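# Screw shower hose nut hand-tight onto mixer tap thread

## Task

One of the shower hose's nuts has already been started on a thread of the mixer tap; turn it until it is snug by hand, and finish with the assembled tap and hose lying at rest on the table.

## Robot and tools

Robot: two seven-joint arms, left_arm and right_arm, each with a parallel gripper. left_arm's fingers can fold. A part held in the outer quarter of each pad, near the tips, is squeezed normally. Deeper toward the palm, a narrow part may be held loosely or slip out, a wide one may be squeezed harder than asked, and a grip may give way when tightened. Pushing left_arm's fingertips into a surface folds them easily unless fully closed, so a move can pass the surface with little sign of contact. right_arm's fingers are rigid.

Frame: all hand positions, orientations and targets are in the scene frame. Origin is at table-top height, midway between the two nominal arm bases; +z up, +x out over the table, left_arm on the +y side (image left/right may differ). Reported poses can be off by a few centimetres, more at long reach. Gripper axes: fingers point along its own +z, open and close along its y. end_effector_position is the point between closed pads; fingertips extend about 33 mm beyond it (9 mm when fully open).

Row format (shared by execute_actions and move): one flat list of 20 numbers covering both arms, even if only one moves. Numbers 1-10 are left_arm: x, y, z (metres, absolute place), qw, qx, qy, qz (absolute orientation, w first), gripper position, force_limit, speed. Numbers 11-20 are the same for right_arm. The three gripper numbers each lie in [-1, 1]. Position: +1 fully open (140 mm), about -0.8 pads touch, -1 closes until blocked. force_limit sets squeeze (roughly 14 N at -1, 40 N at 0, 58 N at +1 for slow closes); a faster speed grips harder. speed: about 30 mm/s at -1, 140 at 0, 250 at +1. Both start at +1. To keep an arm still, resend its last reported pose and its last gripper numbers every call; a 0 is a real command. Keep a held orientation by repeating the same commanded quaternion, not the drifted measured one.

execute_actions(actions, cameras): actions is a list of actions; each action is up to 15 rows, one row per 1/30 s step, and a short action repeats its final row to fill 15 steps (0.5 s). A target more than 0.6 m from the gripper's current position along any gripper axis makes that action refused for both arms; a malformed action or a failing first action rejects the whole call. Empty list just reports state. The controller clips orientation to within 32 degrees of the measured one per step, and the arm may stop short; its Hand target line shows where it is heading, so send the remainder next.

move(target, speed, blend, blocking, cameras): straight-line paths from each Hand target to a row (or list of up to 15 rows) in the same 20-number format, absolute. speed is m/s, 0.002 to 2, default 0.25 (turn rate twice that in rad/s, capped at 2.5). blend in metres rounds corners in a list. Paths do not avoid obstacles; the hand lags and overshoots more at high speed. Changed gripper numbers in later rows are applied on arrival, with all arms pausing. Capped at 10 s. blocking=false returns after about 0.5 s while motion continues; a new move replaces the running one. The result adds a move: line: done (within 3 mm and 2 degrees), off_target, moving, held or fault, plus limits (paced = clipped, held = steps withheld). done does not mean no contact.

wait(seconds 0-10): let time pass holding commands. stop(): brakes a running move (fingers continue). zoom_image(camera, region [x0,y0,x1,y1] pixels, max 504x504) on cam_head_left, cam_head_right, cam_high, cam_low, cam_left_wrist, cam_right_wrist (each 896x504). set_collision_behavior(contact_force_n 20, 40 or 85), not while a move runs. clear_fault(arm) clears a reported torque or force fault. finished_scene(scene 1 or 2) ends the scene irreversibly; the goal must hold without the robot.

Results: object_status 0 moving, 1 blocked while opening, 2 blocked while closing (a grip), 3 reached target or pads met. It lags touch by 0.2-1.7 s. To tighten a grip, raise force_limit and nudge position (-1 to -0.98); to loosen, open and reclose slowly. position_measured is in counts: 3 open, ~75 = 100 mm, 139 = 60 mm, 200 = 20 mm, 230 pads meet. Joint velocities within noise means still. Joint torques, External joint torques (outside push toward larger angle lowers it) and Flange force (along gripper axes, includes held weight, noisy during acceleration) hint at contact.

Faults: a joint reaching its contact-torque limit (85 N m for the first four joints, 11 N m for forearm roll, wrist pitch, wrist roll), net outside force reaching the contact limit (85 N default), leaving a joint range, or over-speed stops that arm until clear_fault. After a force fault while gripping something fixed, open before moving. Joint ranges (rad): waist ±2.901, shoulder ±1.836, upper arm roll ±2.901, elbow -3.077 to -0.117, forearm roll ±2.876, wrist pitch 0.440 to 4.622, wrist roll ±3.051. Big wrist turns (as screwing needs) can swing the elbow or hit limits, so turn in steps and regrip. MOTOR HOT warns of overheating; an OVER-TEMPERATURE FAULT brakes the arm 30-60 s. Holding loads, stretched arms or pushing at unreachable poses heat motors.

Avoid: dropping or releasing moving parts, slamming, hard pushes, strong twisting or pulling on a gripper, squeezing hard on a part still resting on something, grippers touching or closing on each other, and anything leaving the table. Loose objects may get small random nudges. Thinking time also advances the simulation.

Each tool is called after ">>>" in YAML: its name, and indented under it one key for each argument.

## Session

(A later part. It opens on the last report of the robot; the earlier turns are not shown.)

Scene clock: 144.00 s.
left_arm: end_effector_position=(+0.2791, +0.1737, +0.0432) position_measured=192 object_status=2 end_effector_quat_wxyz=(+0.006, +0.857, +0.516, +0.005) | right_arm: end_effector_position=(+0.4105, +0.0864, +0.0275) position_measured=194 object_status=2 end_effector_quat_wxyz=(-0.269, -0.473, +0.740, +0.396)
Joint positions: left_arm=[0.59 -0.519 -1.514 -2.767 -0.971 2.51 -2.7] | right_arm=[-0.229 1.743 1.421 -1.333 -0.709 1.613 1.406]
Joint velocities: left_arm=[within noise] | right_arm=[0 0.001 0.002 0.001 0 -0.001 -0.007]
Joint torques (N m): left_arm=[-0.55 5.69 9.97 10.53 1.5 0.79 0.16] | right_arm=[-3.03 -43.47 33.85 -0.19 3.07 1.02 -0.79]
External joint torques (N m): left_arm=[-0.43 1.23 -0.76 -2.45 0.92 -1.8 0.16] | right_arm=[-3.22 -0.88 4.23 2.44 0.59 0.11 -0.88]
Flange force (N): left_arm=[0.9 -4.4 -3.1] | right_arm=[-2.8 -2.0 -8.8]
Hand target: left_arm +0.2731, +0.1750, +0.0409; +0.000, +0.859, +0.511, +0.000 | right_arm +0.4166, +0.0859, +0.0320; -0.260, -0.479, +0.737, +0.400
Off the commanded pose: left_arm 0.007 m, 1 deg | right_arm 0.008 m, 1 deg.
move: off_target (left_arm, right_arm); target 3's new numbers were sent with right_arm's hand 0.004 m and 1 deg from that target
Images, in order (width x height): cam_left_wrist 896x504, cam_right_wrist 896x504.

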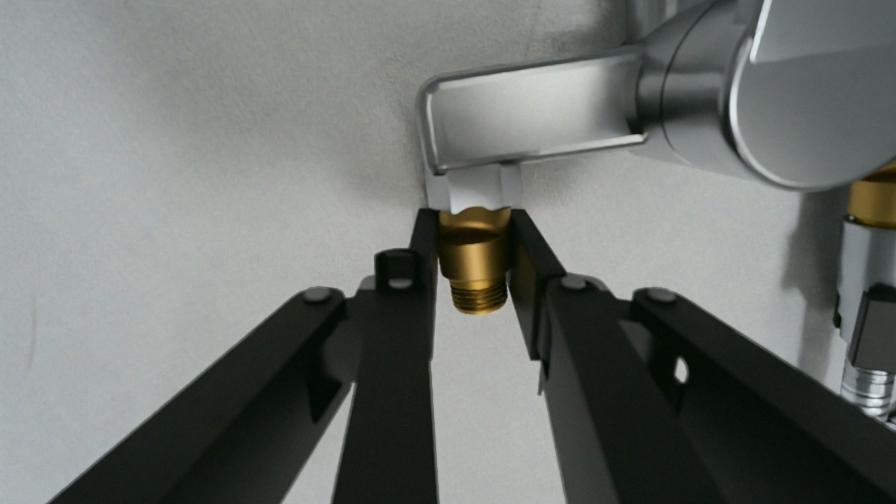

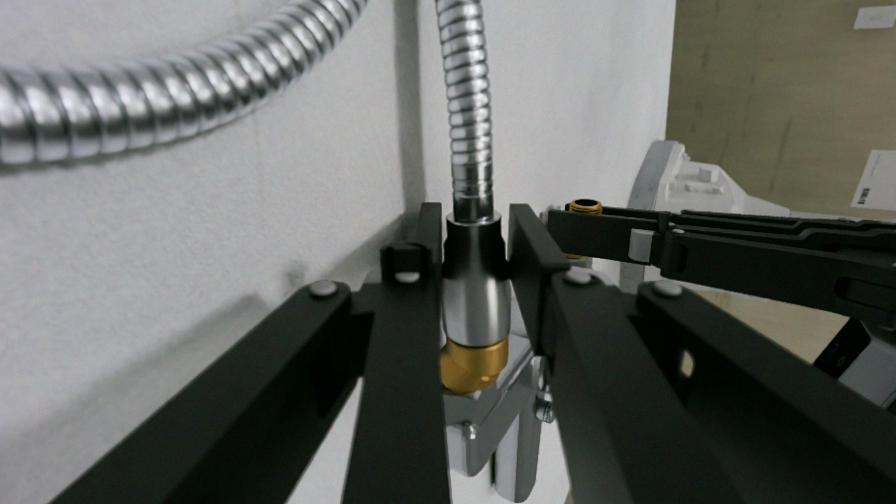

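>>> move:
  target:
    - [0.273,0.175,0.041,0,0.859,0.511,0,-1,0,-1,0.4166,0.0859,0.032,0.2601,0.479,-0.7373,-0.4004,-0.43,0,0]
    - [0.273,0.175,0.041,0,0.859,0.511,0,-1,0,-1,0.4105,0.0886,0.0413,0.1179,0.5321,-0.8191,-0.1816,-0.43,0,0]
    - [0.273,0.175,0.041,0,0.859,0.511,0,-1,0,-1,0.3969,0.0946,0.0378,-0.02,0.5437,-0.837,0.032,-1,0,-1]
    - [0.273,0.175,0.041,0,0.859,0.511,0,-1,0,-1,0.4082,0.0896,0.0365,0.1179,0.5321,-0.8191,-0.1816,-1,0,-1]
    - [0.273,0.175,0.041,0,0.859,0.511,0,-1,0,-1,0.4166,0.0859,0.032,0.2601,0.479,-0.7373,-0.4004,-1,0,-1]
  speed: 0.8
  blend: [0,0.005,0,0.005,0]
  cameras: ["cam_right_wrist"]

>>> zoom_image:
  camera: "cam_right_wrist"
  region: [400, 160, 580, 400]

>>> move:
  target:
    - [0.273,0.175,0.041,0,0.859,0.511,0,-1,0,-1,0.4166,0.0859,0.032,0.2601,0.479,-0.7373,-0.4004,-0.43,0,0]
    - [0.273,0.175,0.041,0,0.859,0.511,0,-1,0,-1,0.4105,0.0886,0.0413,0.1179,0.5321,-0.8191,-0.1816,-0.43,0,0]
    - [0.273,0.175,0.041,0,0.859,0.511,0,-1,0,-1,0.3969,0.0946,0.0378,-0.02,0.5437,-0.837,0.032,-1,0,-1]
  speed: 0.8
  blend: [0,0.005,0]

>>> zoom_image:
  camera: "cam_right_wrist"
  region: [400, 160, 580, 400]

Scene clock: 151.93 s.
left_arm: end_effector_position=(+0.2791, +0.1739, +0.0431) position_measured=192 object_status=2 end_effector_quat_wxyz=(+0.006, +0.857, +0.516, +0.005) | right_arm: end_effector_position=(+0.4102, +0.0863, +0.0277) position_measured=194 object_status=2 end_effector_quat_wxyz=(-0.269, -0.474, +0.739, +0.396)
Joint positions: left_arm=[0.587 -0.502 -1.509 -2.769 -0.953 2.523 -2.712] | right_arm=[-0.233 1.789 1.469 -1.328 -0.766 1.585 1.429]
Joint velocities: left_arm=[within noise] | right_arm=[-0.002 0.001 0 0 -0.001 -0.001 -0.005]
Joint torques (N m): left_arm=[-0.71 5.49 9.66 10.8 1.42 0.74 0.15] | right_arm=[-3.03 -43.22 33.72 -1.74 3.1 1.22 -0.75]
External joint torques (N m): left_arm=[-0.78 1.34 -0.9 -2.16 0.86 -1.85 0.14] | right_arm=[-3.02 -1 4.35 2.2 0.55 0.26 -0.84]
Flange force (N): left_arm=[0.1 -4.9 -3.8] | right_arm=[-2.8 -1.6 -8.4]
Hand target: left_arm +0.2731, +0.1750, +0.0409; +0.000, +0.859, +0.511, +0.000 | right_arm +0.4166, +0.0859, +0.0320; -0.260, -0.479, +0.737, +0.400
Off the commanded pose: left_arm 0.007 m, 1 deg | right_arm 0.008 m, 1 deg.
move: off_target (left_arm, right_arm); target 3's new numbers were sent with right_arm's hand 0.004 m and 1 deg from that target
Images, in order (width x height): cam_right_wrist 896x504.

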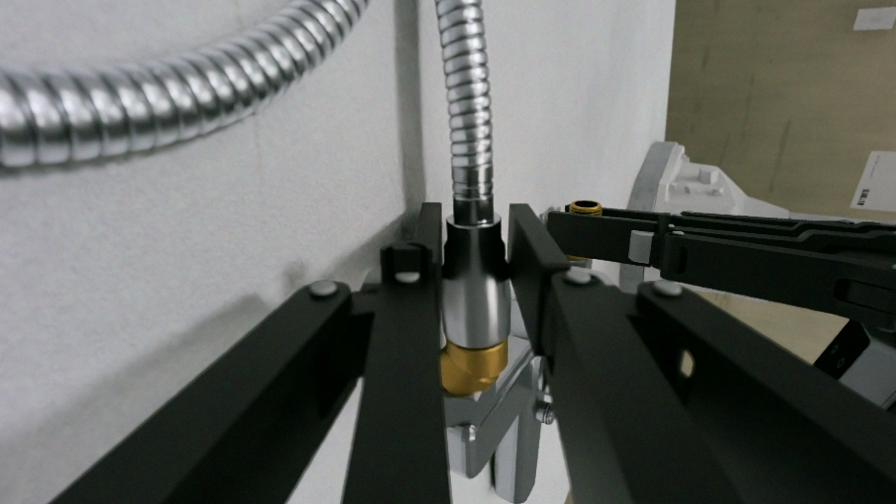

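Scaled by 2.100 from the camera's 896x504 image, which has a finer 1280x720 frame.

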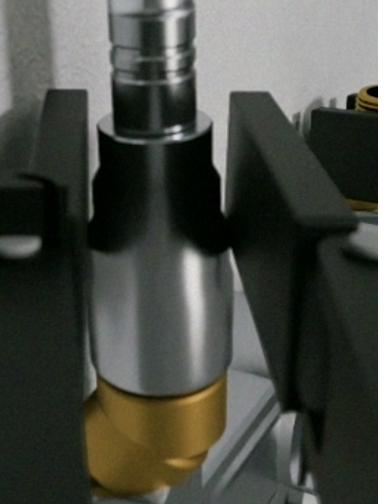

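Scene clock: 155.90 s.
left_arm: end_effector_position=(+0.2776, +0.1749, +0.0426) position_measured=192 object_status=2 end_effector_quat_wxyz=(+0.004, +0.857, +0.515, +0.004) | right_arm: end_effector_position=(+0.3908, +0.0948, +0.0369) position_measured=194 object_status=0 end_effector_quat_wxyz=(+0.015, -0.549, +0.835, -0.031)
Joint positions: left_arm=[0.585 -0.5 -1.507 -2.771 -0.947 2.521 -2.714] | right_arm=[-0.117 1.147 1.325 -1.964 -1.306 1.9 2.127]
Joint velocities: within noise
Joint torques (N m): left_arm=[-0.76 5.72 9.59 11.27 0.78 1.18 0.12] | right_arm=[-2.21 -31.14 27.14 11.32 -0.86 2.65 0.16]
External joint torques (N m): left_arm=[-0.74 1.67 -0.83 -1.82 0.22 -1.39 0.11] | right_arm=[-2.25 -0.23 -1.31 2.34 -1.6 0.3 0.16]
Flange force (N): left_arm=[0.0 -4.6 -0.3] | right_arm=[-2.3 -3.9 3.9]
Hand target: left_arm +0.2730, +0.1750, +0.0410; +0.000, +0.859, +0.511, +0.000 | right_arm +0.3969, +0.0946, +0.0378; +0.020, -0.544, +0.838, -0.032
Off the commanded pose: left_arm 0.005 m, 1 deg | right_arm 0.006 m, 1 deg.
move: off_target (left_arm, right_arm); target 3's new numbers were sent with right_arm's hand 0.005 m and 1 deg from that target

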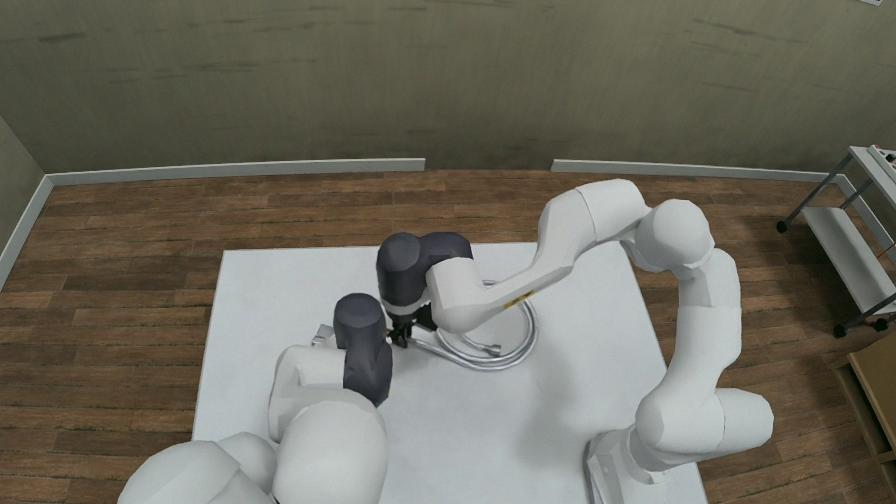

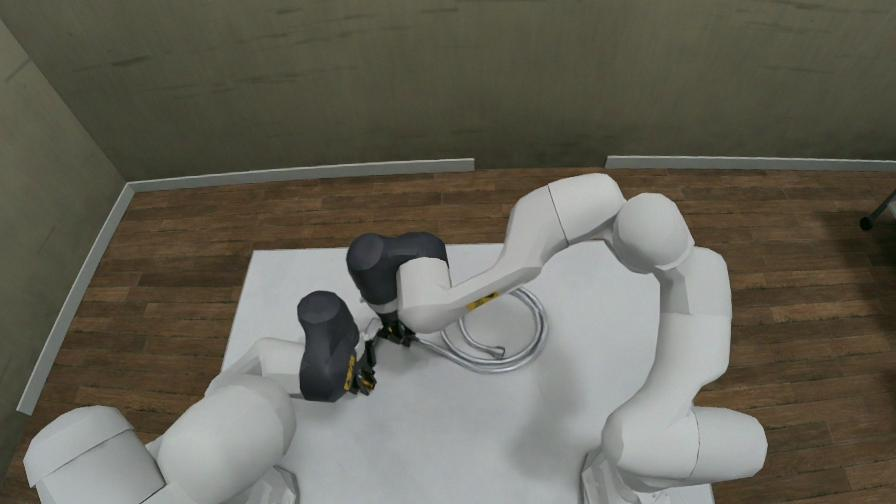

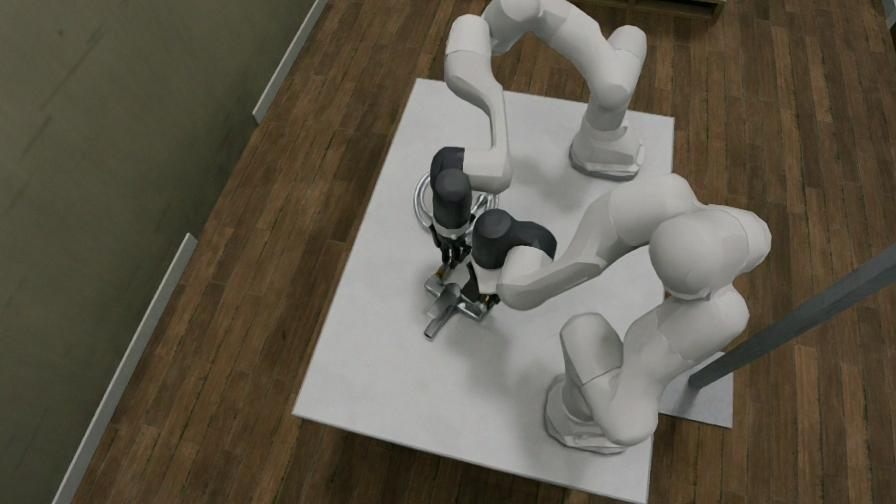

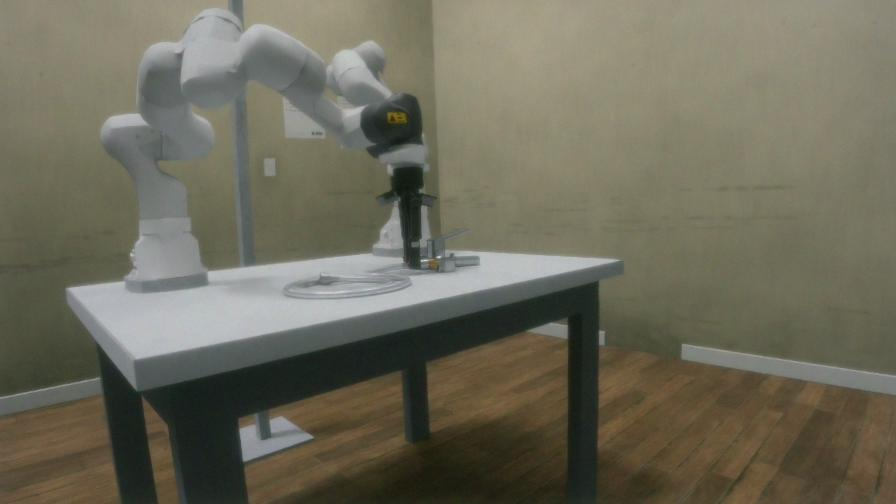

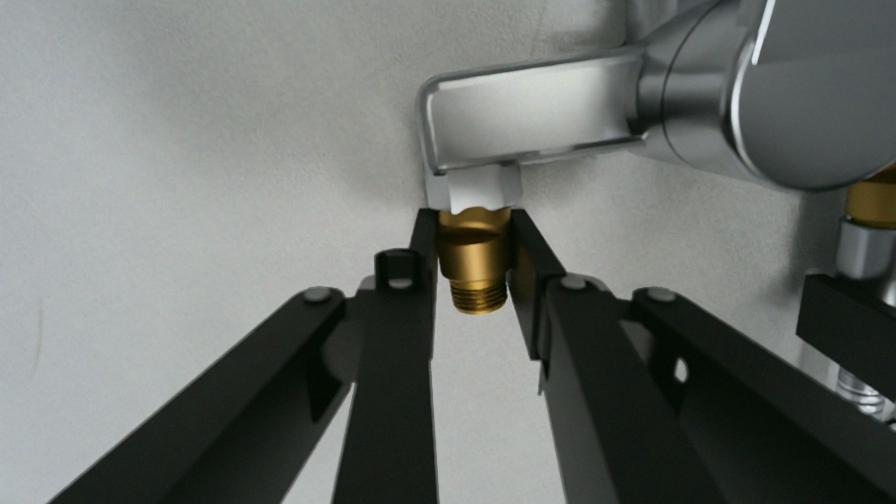

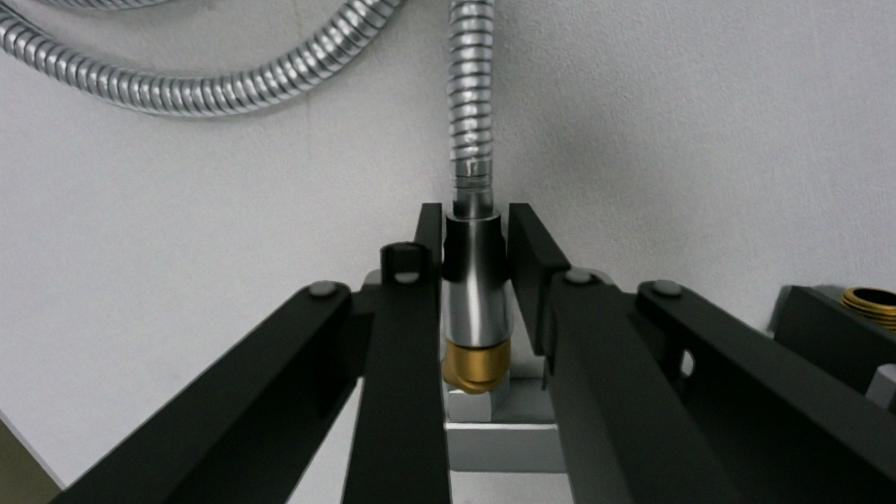

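Scaled by 2.100 from the camera's 896x504 image, which has a finer 1280x720 frame.

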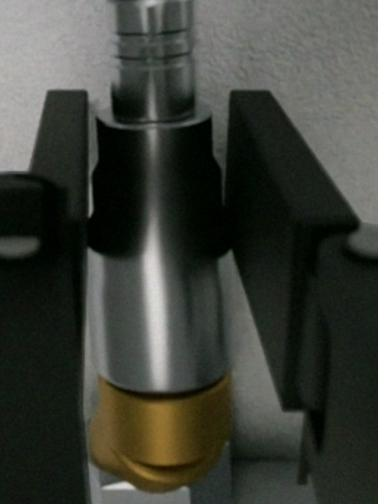

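>>> move:
  target:
    - [0.273,0.175,0.041,0,0.859,0.511,0,-0.98,1,-1,0.3969,0.0946,0.0378,-0.02,0.5437,-0.837,0.032,-0.98,1,-1]
    - [0.273,0.175,0.041,0,0.859,0.511,0,-0.98,1,-1,0.4082,0.0896,0.0365,0.1179,0.5321,-0.8191,-0.1816,-0.98,1,-1]
    - [0.273,0.175,0.041,0,0.859,0.511,0,-0.98,1,-1,0.4166,0.0859,0.032,0.2601,0.479,-0.7373,-0.4004,-0.98,1,-1]
  speed: 0.5
  blend: [0,0.005,0]
  cameras: ["cam_right_wrist","cam_left_wrist"]

>>> zoom_image:
  camera: "cam_right_wrist"
  region: [400, 160, 580, 400]

Scene clock: 159.77 s.
left_arm: end_effector_position=(+0.2792, +0.1736, +0.0432) position_measured=194 object_status=2 end_effector_quat_wxyz=(+0.006, +0.857, +0.516, +0.005) | right_arm: end_effector_position=(+0.4097, +0.0867, +0.0266) position_measured=195 object_status=2 end_effector_quat_wxyz=(-0.268, -0.475, +0.741, +0.393)
Joint positions: left_arm=[0.583 -0.489 -1.504 -2.771 -0.938 2.533 -2.723] | right_arm=[-0.233 1.807 1.488 -1.327 -0.796 1.575 1.442]
Joint velocities: left_arm=[within noise] | right_arm=[0 0.001 0.001 0.001 0 0 -0.006]
Joint torques (N m): left_arm=[-0.68 5.09 9.51 10.6 1.38 0.71 0.21] | right_arm=[-4.1 -43.24 33 -1.54 3.23 1.28 -0.94]
External joint torques (N m): left_arm=[-0.65 1.3 -0.69 -2.59 0.82 -1.88 0.2] | right_arm=[-4.31 -1.16 3.74 3.12 0.65 0.29 -1.03]
Flange force (N): left_arm=[0.0 0.0 0.0] | right_arm=[-2.3 -3.8 -9.7]
Hand target: left_arm +0.2731, +0.1750, +0.0409; +0.000, +0.859, +0.511, +0.000 | right_arm +0.4166, +0.0859, +0.0320; -0.260, -0.479, +0.737, +0.400
Off the commanded pose: left_arm 0.007 m, 1 deg | right_arm 0.009 m, 1 deg.
joint read past its limit (right arm) — joint 2 (shoulder), upper limit.
joint sent to its limit (right arm) — joint 2 (shoulder), upper limit. The joint targets still meet the commanded pose.
move: off_target (left_arm, right_arm)
Images, in order (width x height): cam_left_wrist 896x504, cam_right_wrist 896x504.

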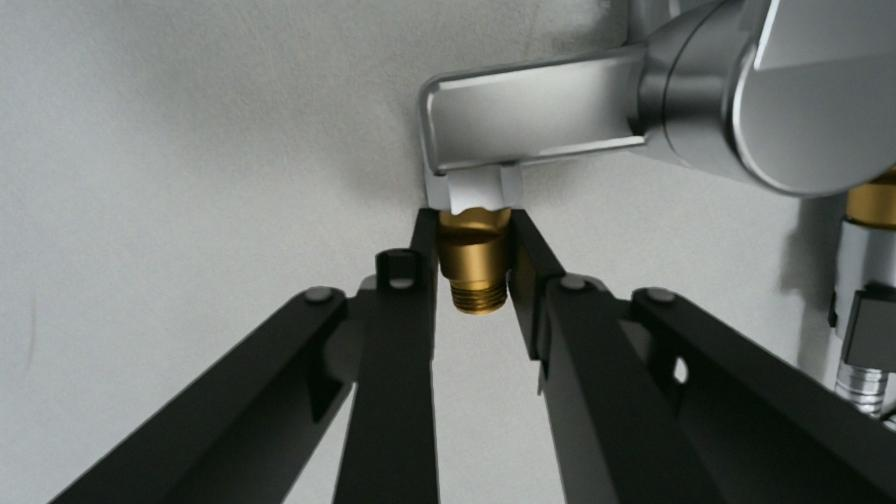

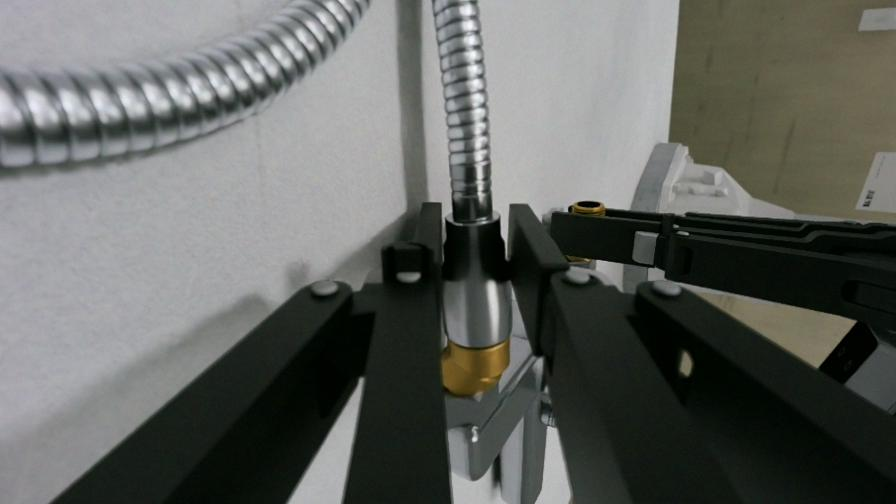

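Scaled by 2.100 from the camera's 896x504 image, which has a finer 1280x720 frame.

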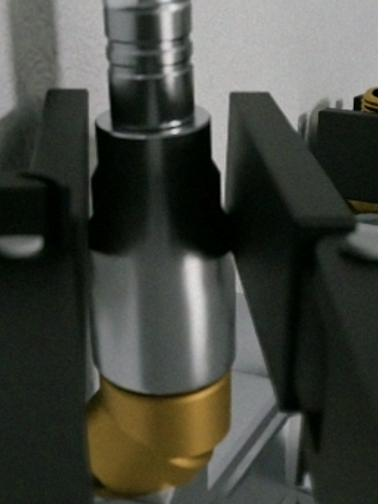

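>>> move:
  target:
    - [0.273,0.175,0.041,0,0.859,0.511,0,-0.98,1,-1,0.4097,0.0867,0.032,0.2601,0.479,-0.7373,-0.4004,-0.2,1,-1]
    - [0.273,0.175,0.041,0,0.859,0.511,0,-0.98,1,-1,0.47,0.04,0.11,0.1179,0.5321,-0.8191,-0.1816,-0.2,1,-1]
    - [0.273,0.175,0.041,0,0.859,0.511,0,-0.98,1,-1,0.48,0.0,0.35,0,0.545,-0.839,0,-0.2,1,-1]
    - [0.273,0.175,0.041,0,0.859,0.511,0,-0.98,1,-1,0.5,-0.1,0.45,0,0.9,-0.436,0,-0.2,1,-1]
  speed: 0.5
  blend: [0,0.02,0.03,0]
  cameras: ["cam_head_left","cam_low"]

Scene clock: 164.70 s.
left_arm: end_effector_position=(+0.2776, +0.1739, +0.0427) position_measured=194 object_status=2 end_effector_quat_wxyz=(+0.004, +0.858, +0.514, +0.004) | right_arm: end_effector_position=(+0.4989, -0.0990, +0.4505) position_measured=154 object_status=3 end_effector_quat_wxyz=(-0.001, +0.899, -0.438, -0.001)
Joint positions: left_arm=[0.582 -0.488 -1.504 -2.771 -0.934 2.53 -2.722] | right_arm=[-0.48 1.122 2.144 -1.518 -1.075 1.037 0.615]
Joint velocities: left_arm=[within noise] | right_arm=[0 0 -0.001 0 0 -0.001 -0.007]
Joint torques (N m): left_arm=[-0.31 5.16 9.7 10.77 0.8 1.13 0.09] | right_arm=[-0.32 -27.95 23.44 7.5 0.56 2.46 -0.3]
External joint torques (N m): left_arm=[-0.29 1.36 -0.51 -2.44 0.25 -1.46 0.09] | right_arm=[-0.41 1.94 -0.71 0.24 -0.11 -0.09 -0.3]
Flange force (N): left_arm=[0.0 0.0 0.0] | right_arm=[2.0 0.2 3.3]
Hand target: left_arm +0.2730, +0.1750, +0.0410; +0.000, +0.859, +0.511, +0.000 | right_arm +0.5000, -0.1000, +0.4500; +0.000, +0.900, -0.436, +0.000
Off the commanded pose: left_arm 0.005 m, 1 deg | right_arm 0.002 m, 0 deg.
move: off_target (left_arm)
Images, in order (width x height): cam_head_left 896x504, cam_low 896x504.

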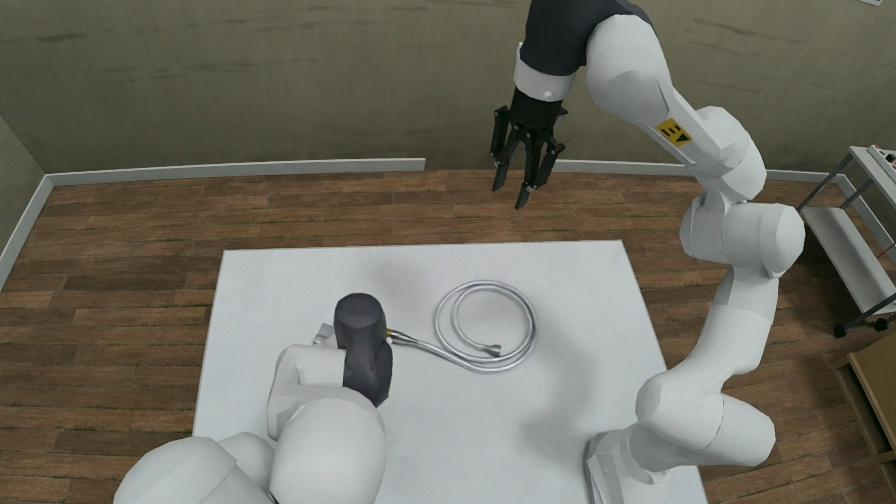

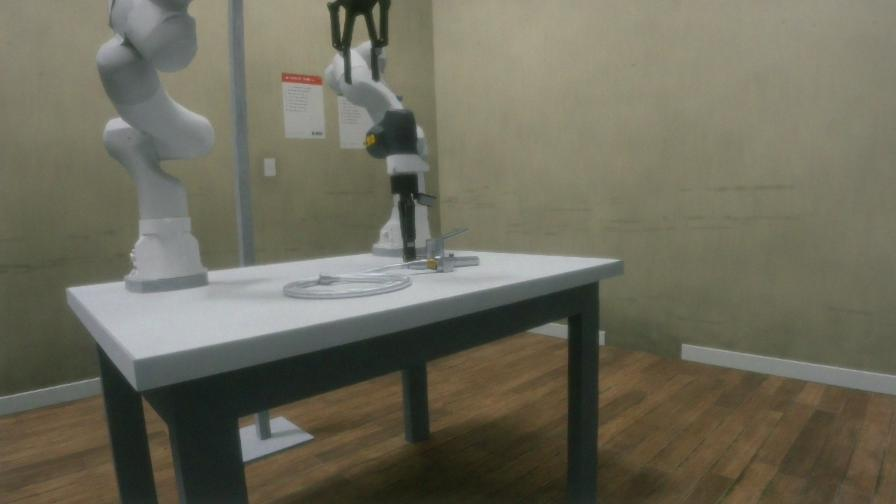

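>>> move:
  target:
    - [0.273,0.175,0.041,0,0.859,0.511,0,-0.98,1,-1,0.62,-0.1,0.4,0,0.545,-0.839,0,-0.2,1,-1]
    - [0.273,0.175,0.041,0,0.859,0.511,0,-0.98,1,-1,0.62,0.0,0.35,0,0.1,-0.995,0,-0.2,1,-1]
    - [0.273,0.175,0.041,0,0.859,0.511,0,-0.98,1,-1,0.5,0.0,0.3,0,-0.15,-0.989,0,-0.2,1,-1]
  speed: 0.5
  blend: [0.03,0.03,0]
  cameras: ["cam_head_left","cam_low"]

Scene clock: 169.53 s.
left_arm: end_effector_position=(+0.2776, +0.1739, +0.0427) position_measured=194 object_status=2 end_effector_quat_wxyz=(+0.004, +0.858, +0.514, +0.004) | right_arm: end_effector_position=(+0.5005, -0.0001, +0.3003) position_measured=154 object_status=3 end_effector_quat_wxyz=(+0.001, +0.146, +0.989, -0.001)
Joint positions: left_arm=[0.582 -0.488 -1.504 -2.771 -0.934 2.53 -2.722] | right_arm=[-0.486 0.639 1.548 -1.75 -0.651 1.727 3.004]
Joint velocities: left_arm=[within noise] | right_arm=[0.001 0 0 0 0.001 0.002 0.007]
Joint torques (N m): left_arm=[-0.33 5.2 9.72 10.77 0.79 1.12 0.12] | right_arm=[-0.76 -20.59 18.53 18.97 1.28 2.71 -0.01]
External joint torques (N m): left_arm=[-0.34 1.38 -0.49 -2.44 0.24 -1.47 0.11] | right_arm=[-0.65 0.85 -0.88 -1 0.35 0.19 -0.01]
Flange force (N): left_arm=[0.0 0.0 0.0] | right_arm=[1.1 -3.6 3.4]
Hand target: left_arm +0.2730, +0.1750, +0.0410; +0.000, +0.859, +0.511, +0.000 | right_arm +0.5000, +0.0000, +0.3000; +0.000, +0.150, +0.989, +0.000
Off the commanded pose: left_arm 0.005 m, 1 deg | right_arm 0.001 m, 1 deg.
joint sent to its limit (right arm) — joint 7 (wrist roll), upper limit. The joint targets still meet the commanded pose.
move: off_target (left_arm)
Images, in order (width x height): cam_head_left 896x504, cam_low 896x504.

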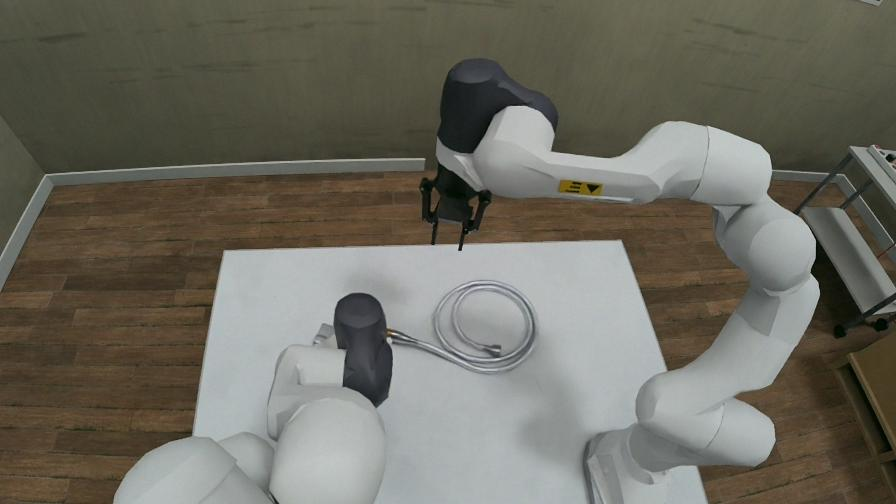

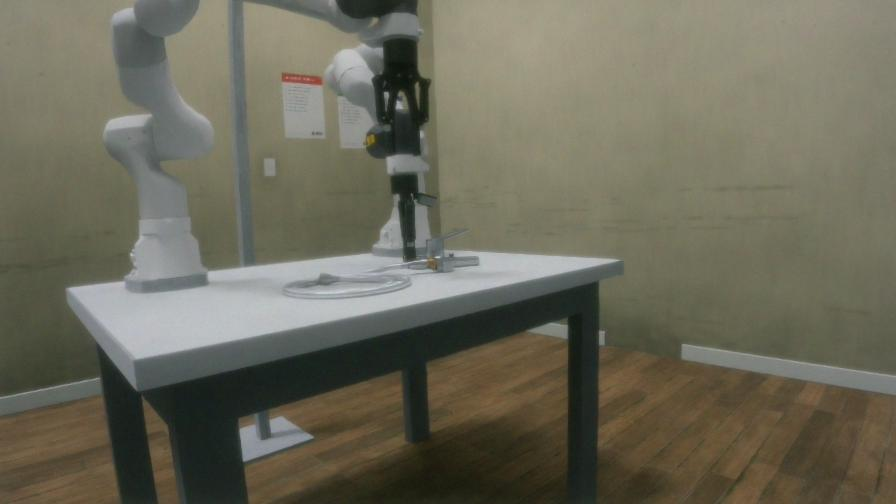

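>>> move:
  target:
    - [0.273,0.175,0.041,0,0.859,0.511,0,-0.98,1,-1,0.5,0.0,0.35,0,-0.5,-0.866,0,-0.2,1,-1]
    - [0.273,0.175,0.041,0,0.859,0.511,0,-0.98,1,-1,0.5,0.0,0.3,0,0.545,-0.839,0,-0.2,1,-1]
  speed: 0.5
  cameras: []

Scene clock: 175.43 s.
left_arm: end_effector_position=(+0.2776, +0.1739, +0.0427) position_measured=194 object_status=2 end_effector_quat_wxyz=(+0.004, +0.858, +0.514, +0.004) | right_arm: end_effector_position=(+0.4993, +0.0006, +0.3002) position_measured=154 object_status=3 end_effector_quat_wxyz=(+0.000, -0.542, +0.841, +0.002)
Joint positions: left_arm=[0.582 -0.488 -1.504 -2.771 -0.933 2.53 -2.722] | right_arm=[-0.47 0.853 1.671 -1.73 -0.845 1.603 1.679]
Joint velocities: left_arm=[within noise] | right_arm=[-0.001 0 0.001 0.001 0 -0.001 -0.007]
Joint torques (N m): left_arm=[-0.33 5.2 9.74 10.82 0.78 1.13 0.1] | right_arm=[0.07 -23.35 23.78 16.08 0.62 2.36 -0.34]
External joint torques (N m): left_arm=[-0.36 1.42 -0.52 -2.4 0.23 -1.46 0.1] | right_arm=[0.08 1.56 -0.45 -0.01 -0.22 -0.1 -0.34]
Flange force (N): left_arm=[0.0 0.0 0.0] | right_arm=[-1.6 -1.8 1.5]
Hand target: left_arm +0.2730, +0.1750, +0.0410; +0.000, +0.859, +0.511, +0.000 | right_arm +0.5000, +0.0000, +0.3000; +0.000, -0.545, +0.839, +0.000
Off the commanded pose: left_arm 0.005 m, 1 deg | right_arm 0.001 m, 0 deg.
move: off_target (left_arm)
No camera images: "cameras" was empty.

>>> move:
  target:
    - [0.273,0.175,0.041,0,0.859,0.511,0,-0.98,1,-1,0.415,0.06,0.2,0,0.545,-0.839,0,-0.2,1,-1]
    - [0.273,0.175,0.041,0,0.859,0.511,0,-0.98,1,-1,0.3997,0.0934,0.09,0,0.545,-0.839,0,-0.3,1,-1]
    - [0.273,0.175,0.041,0,0.859,0.511,0,-0.98,1,-1,0.3997,0.0934,0.038,0,0.545,-0.839,0,-0.3,1,-1]
  speed: [0.4,0.3,0.12]
  blend: [0.03,0,0]
  cameras: ["cam_right_wrist"]

>>> zoom_image:
  camera: "cam_right_wrist"
  region: [400, 160, 580, 400]

Scene clock: 180.73 s.
left_arm: end_effector_position=(+0.2776, +0.1739, +0.0427) position_measured=194 object_status=2 end_effector_quat_wxyz=(+0.004, +0.858, +0.514, +0.004) | right_arm: end_effector_position=(+0.3983, +0.0923, +0.0378) position_measured=167 object_status=3 end_effector_quat_wxyz=(-0.003, -0.546, +0.837, +0.000)
Joint positions: left_arm=[0.582 -0.487 -1.504 -2.771 -0.933 2.53 -2.722] | right_arm=[-0.105 1.007 1.218 -1.96 -1.114 2.061 2.015]
Joint velocities: left_arm=[within noise] | right_arm=[0 0.001 0 0 0 0.004 0.006]
Joint torques (N m): left_arm=[-0.34 5.21 9.76 10.85 0.78 1.12 0.09] | right_arm=[0.12 -30.17 25.28 12.12 0.45 2.68 0.13]
External joint torques (N m): left_arm=[-0.32 1.37 -0.43 -2.36 0.23 -1.46 0.09] | right_arm=[0.09 1.34 -0.52 0.34 -0.32 0.24 0.13]
Flange force (N): left_arm=[0.0 0.0 0.0] | right_arm=[-3.2 -0.3 3.5]
Hand target: left_arm +0.2730, +0.1750, +0.0410; +0.000, +0.859, +0.511, +0.000 | right_arm +0.3997, +0.0934, +0.0380; +0.000, -0.545, +0.839, +0.000
Off the commanded pose: left_arm 0.005 m, 1 deg | right_arm 0.002 m, 0 deg.
move: off_target (left_arm)
Images, in order (width x height): cam_right_wrist 896x504.

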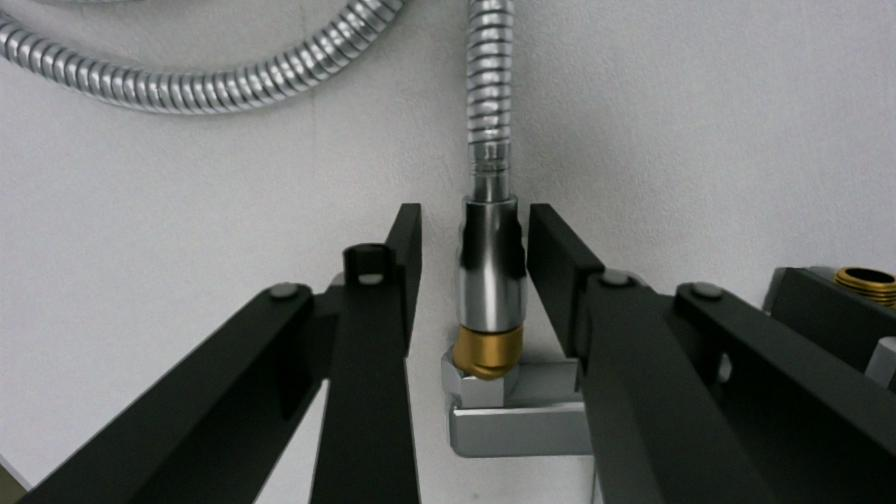

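Scaled by 2.100 from the camera's 896x504 image, which has a finer 1280x720 frame.

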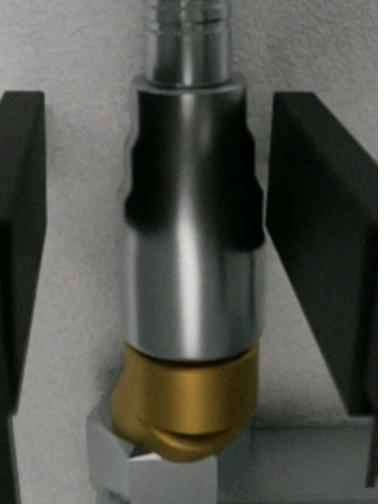

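>>> move:
  target:
    - [0.273,0.175,0.041,0,0.859,0.511,0,-0.98,1,-1,0.3955,0.0986,0.038,0,0.545,-0.839,0,-1,1,-1]
    - [0.273,0.175,0.041,0,0.859,0.511,0,-0.98,1,-1,0.4024,0.0955,0.0375,0.0946,0.5368,-0.8264,-0.1457,-1,1,-1]
    - [0.273,0.175,0.041,0,0.859,0.511,0,-0.98,1,-1,0.4084,0.0928,0.034,0.1864,0.5123,-0.7887,-0.2869,-1,1,-1]
  speed: [0.1,0.4,0.4]
  blend: [0,0.005,0]
  cameras: ["cam_right_wrist","cam_left_wrist"]

Scene clock: 183.60 s.
left_arm: end_effector_position=(+0.2763, +0.1736, +0.0424) position_measured=194 object_status=2 end_effector_quat_wxyz=(+0.004, +0.859, +0.512, +0.003) | right_arm: end_effector_position=(+0.4074, +0.0947, +0.0331) position_measured=193 object_status=2 end_effector_quat_wxyz=(-0.188, -0.503, +0.793, +0.286)
Joint positions: left_arm=[0.58 -0.484 -1.503 -2.772 -0.931 2.531 -2.722] | right_arm=[-0.272 1.527 1.356 -1.612 -0.816 1.833 1.56]
Joint velocities: left_arm=[within noise] | right_arm=[0 0.001 0.001 0 0 -0.001 -0.005]
Joint torques (N m): left_arm=[0.78 4.16 10.22 11.16 0.81 1.64 0.02] | right_arm=[-1.65 -37.75 33.31 2.75 1.98 1.04 -0.76]
External joint torques (N m): left_arm=[0.81 0.43 0.12 -2.03 0.26 -0.93 0.02] | right_arm=[-1.63 0.57 1.62 1.03 0.18 -0.79 -0.83]
Flange force (N): left_arm=[0.0 0.0 0.0] | right_arm=[-0.6 -2.8 -4.7]
Hand target: left_arm +0.2730, +0.1750, +0.0410; +0.000, +0.859, +0.511, +0.000 | right_arm +0.4084, +0.0928, +0.0340; -0.186, -0.512, +0.788, +0.287
Off the commanded pose: left_arm 0.004 m, 1 deg | right_arm 0.002 m, 1 deg.
move: off_target (left_arm)
Images, in order (width x height): cam_left_wrist 896x504, cam_right_wrist 896x504.

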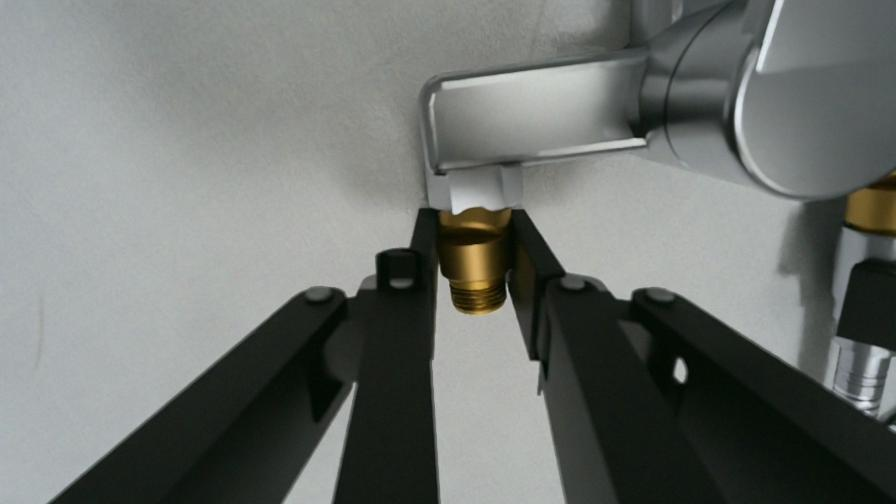

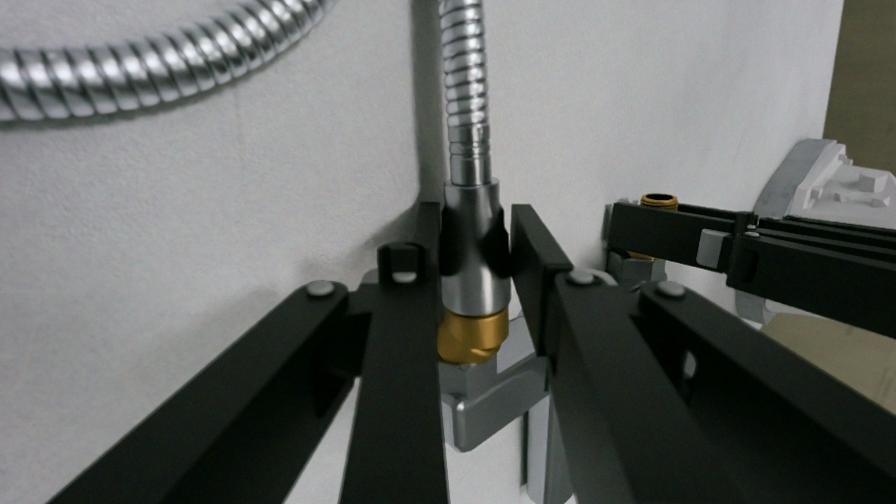

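>>> move:
  target:
    - [0.273,0.175,0.041,0,0.859,0.511,0,-0.98,1,-1,0.4084,0.0928,0.034,0.1864,0.5123,-0.7887,-0.2869,-0.43,1,-1]
    - [0.273,0.175,0.041,0,0.859,0.511,0,-0.98,1,-1,0.4041,0.0947,0.043,0.0946,0.5368,-0.8264,-0.1457,-0.43,1,-1]
    - [0.273,0.175,0.041,0,0.859,0.511,0,-0.98,1,-1,0.3955,0.0986,0.038,0,0.545,-0.839,0,-1,1,-1]
    - [0.273,0.175,0.041,0,0.859,0.511,0,-0.98,1,-1,0.4024,0.0955,0.0375,0.0946,0.5368,-0.8264,-0.1457,-1,1,-1]
    - [0.273,0.175,0.041,0,0.859,0.511,0,-0.98,1,-1,0.4084,0.0928,0.034,0.1864,0.5123,-0.7887,-0.2869,-1,1,-1]
  speed: 0.7
  blend: [0,0.005,0,0.005,0]
  cameras: []

>>> move:
  target:
    - [0.273,0.175,0.041,0,0.859,0.511,0,-0.98,1,-1,0.4084,0.0928,0.034,0.1864,0.5123,-0.7887,-0.2869,-0.43,1,-1]
    - [0.273,0.175,0.041,0,0.859,0.511,0,-0.98,1,-1,0.4041,0.0947,0.043,0.0946,0.5368,-0.8264,-0.1457,-0.43,1,-1]
    - [0.273,0.175,0.041,0,0.859,0.511,0,-0.98,1,-1,0.3955,0.0986,0.038,0,0.545,-0.839,0,-1,1,-1]
    - [0.273,0.175,0.041,0,0.859,0.511,0,-0.98,1,-1,0.4024,0.0955,0.0375,0.0946,0.5368,-0.8264,-0.1457,-1,1,-1]
    - [0.273,0.175,0.041,0,0.859,0.511,0,-0.98,1,-1,0.4084,0.0928,0.034,0.1864,0.5123,-0.7887,-0.2869,-1,1,-1]
  speed: 0.7
  blend: [0,0.005,0,0.005,0]
  cameras: ["cam_right_wrist","cam_left_wrist"]

>>> zoom_image:
  camera: "cam_right_wrist"
  region: [400, 160, 580, 400]

Scene clock: 190.83 s.
left_arm: end_effector_position=(+0.2768, +0.1741, +0.0425) position_measured=194 object_status=2 end_effector_quat_wxyz=(+0.003, +0.859, +0.511, +0.003) | right_arm: end_effector_position=(+0.4062, +0.0941, +0.0323) position_measured=193 object_status=2 end_effector_quat_wxyz=(-0.190, -0.504, +0.793, +0.286)
Joint positions: left_arm=[0.58 -0.482 -1.501 -2.773 -0.926 2.532 -2.722] | right_arm=[-0.276 1.551 1.373 -1.61 -0.841 1.815 1.572]
Joint velocities: left_arm=[within noise] | right_arm=[0 0 0 -0.001 0 0 -0.004]
Joint torques (N m): left_arm=[0.3 4.38 9.75 11.17 0.92 1.54 -0.08] | right_arm=[-1.77 -37.77 34.12 2.34 1.88 1.33 -0.91]
External joint torques (N m): left_arm=[0.3 0.72 -0.33 -2.1 0.37 -1.04 -0.09] | right_arm=[-1.69 0.46 2.32 1.22 0.04 -0.51 -0.97]
Flange force (N): left_arm=[0.0 0.0 0.0] | right_arm=[-1.0 -2.8 -5.1]
Hand target: left_arm +0.2730, +0.1750, +0.0410; +0.000, +0.859, +0.511, +0.000 | right_arm +0.4084, +0.0928, +0.0340; -0.186, -0.512, +0.788, +0.287
Off the commanded pose: left_arm 0.004 m, 1 deg | right_arm 0.003 m, 1 deg.
move: off_target (left_arm)
No camera images: "cameras" was empty.

Scene clock: 196.57 s.
left_arm: end_effector_position=(+0.2768, +0.1741, +0.0425) position_measured=194 object_status=2 end_effector_quat_wxyz=(+0.003, +0.859, +0.511, +0.003) | right_arm: end_effector_position=(+0.4060, +0.0941, +0.0323) position_measured=193 object_status=2 end_effector_quat_wxyz=(-0.190, -0.504, +0.793, +0.286)
Joint positions: left_arm=[0.579 -0.48 -1.5 -2.773 -0.924 2.534 -2.723] | right_arm=[-0.28 1.575 1.391 -1.607 -0.867 1.799 1.582]
Joint velocities: left_arm=[within noise] | right_arm=[-0.001 0 -0.001 0.001 0.001 0 -0.007]
Joint torques (N m): left_arm=[0.26 4.24 9.64 11.18 0.92 1.51 -0.04] | right_arm=[-1.85 -37.75 34.12 1.74 1.99 1.34 -0.86]
External joint torques (N m): left_arm=[0.26 0.65 -0.42 -2.15 0.37 -1.08 -0.04] | right_arm=[-1.86 0.32 2.26 1.32 0.11 -0.52 -0.93]
Flange force (N): left_arm=[0.0 0.0 0.0] | right_arm=[-0.9 -2.9 -5.4]
Hand target: left_arm +0.2730, +0.1750, +0.0410; +0.000, +0.859, +0.511, +0.000 | right_arm +0.4084, +0.0928, +0.0340; -0.186, -0.512, +0.788, +0.287
Off the commanded pose: left_arm 0.004 m, 1 deg | right_arm 0.003 m, 1 deg.
move: off_target (left_arm)
Images, in order (width x height): cam_left_wrist 896x504, cam_right_wrist 896x504.

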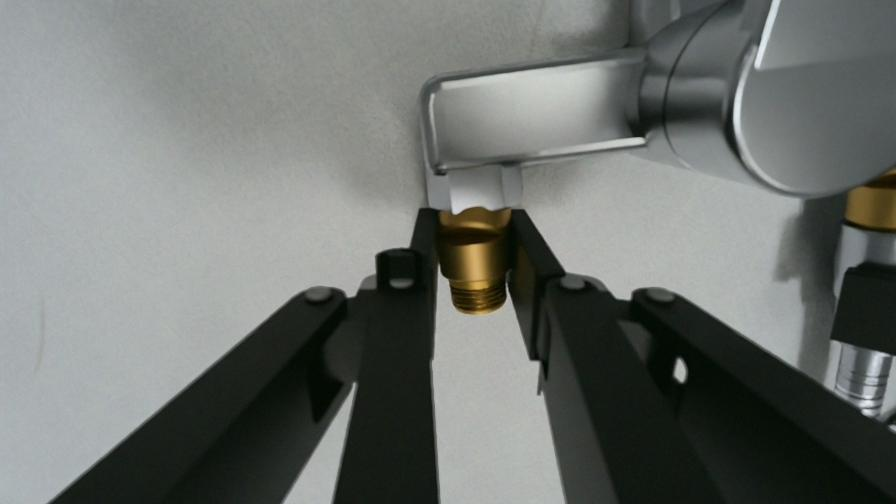

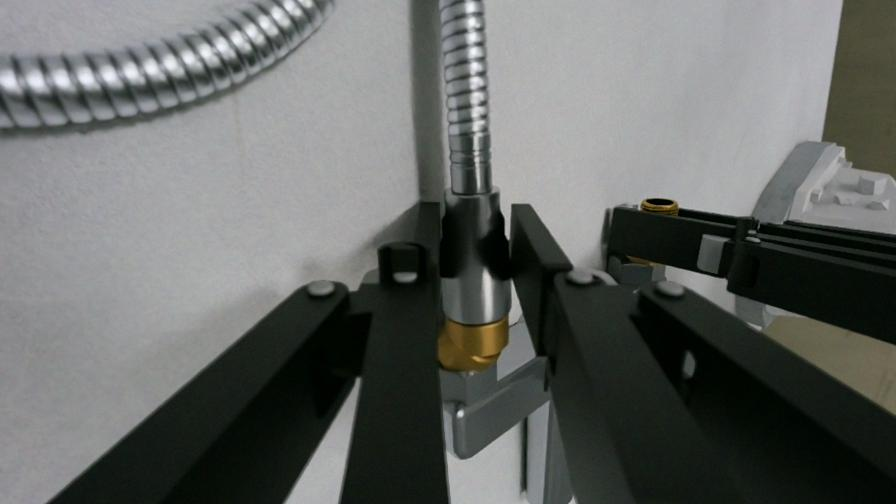

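Scaled by 2.100 from the camera's 896x504 image, which has a finer 1280x720 frame.

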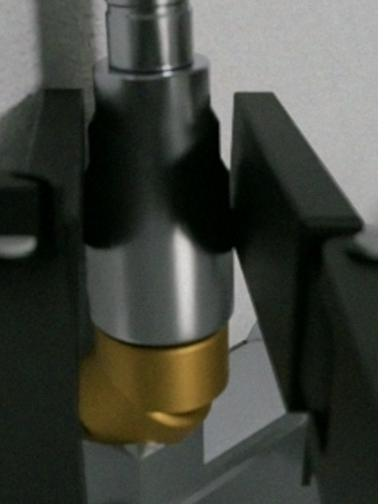

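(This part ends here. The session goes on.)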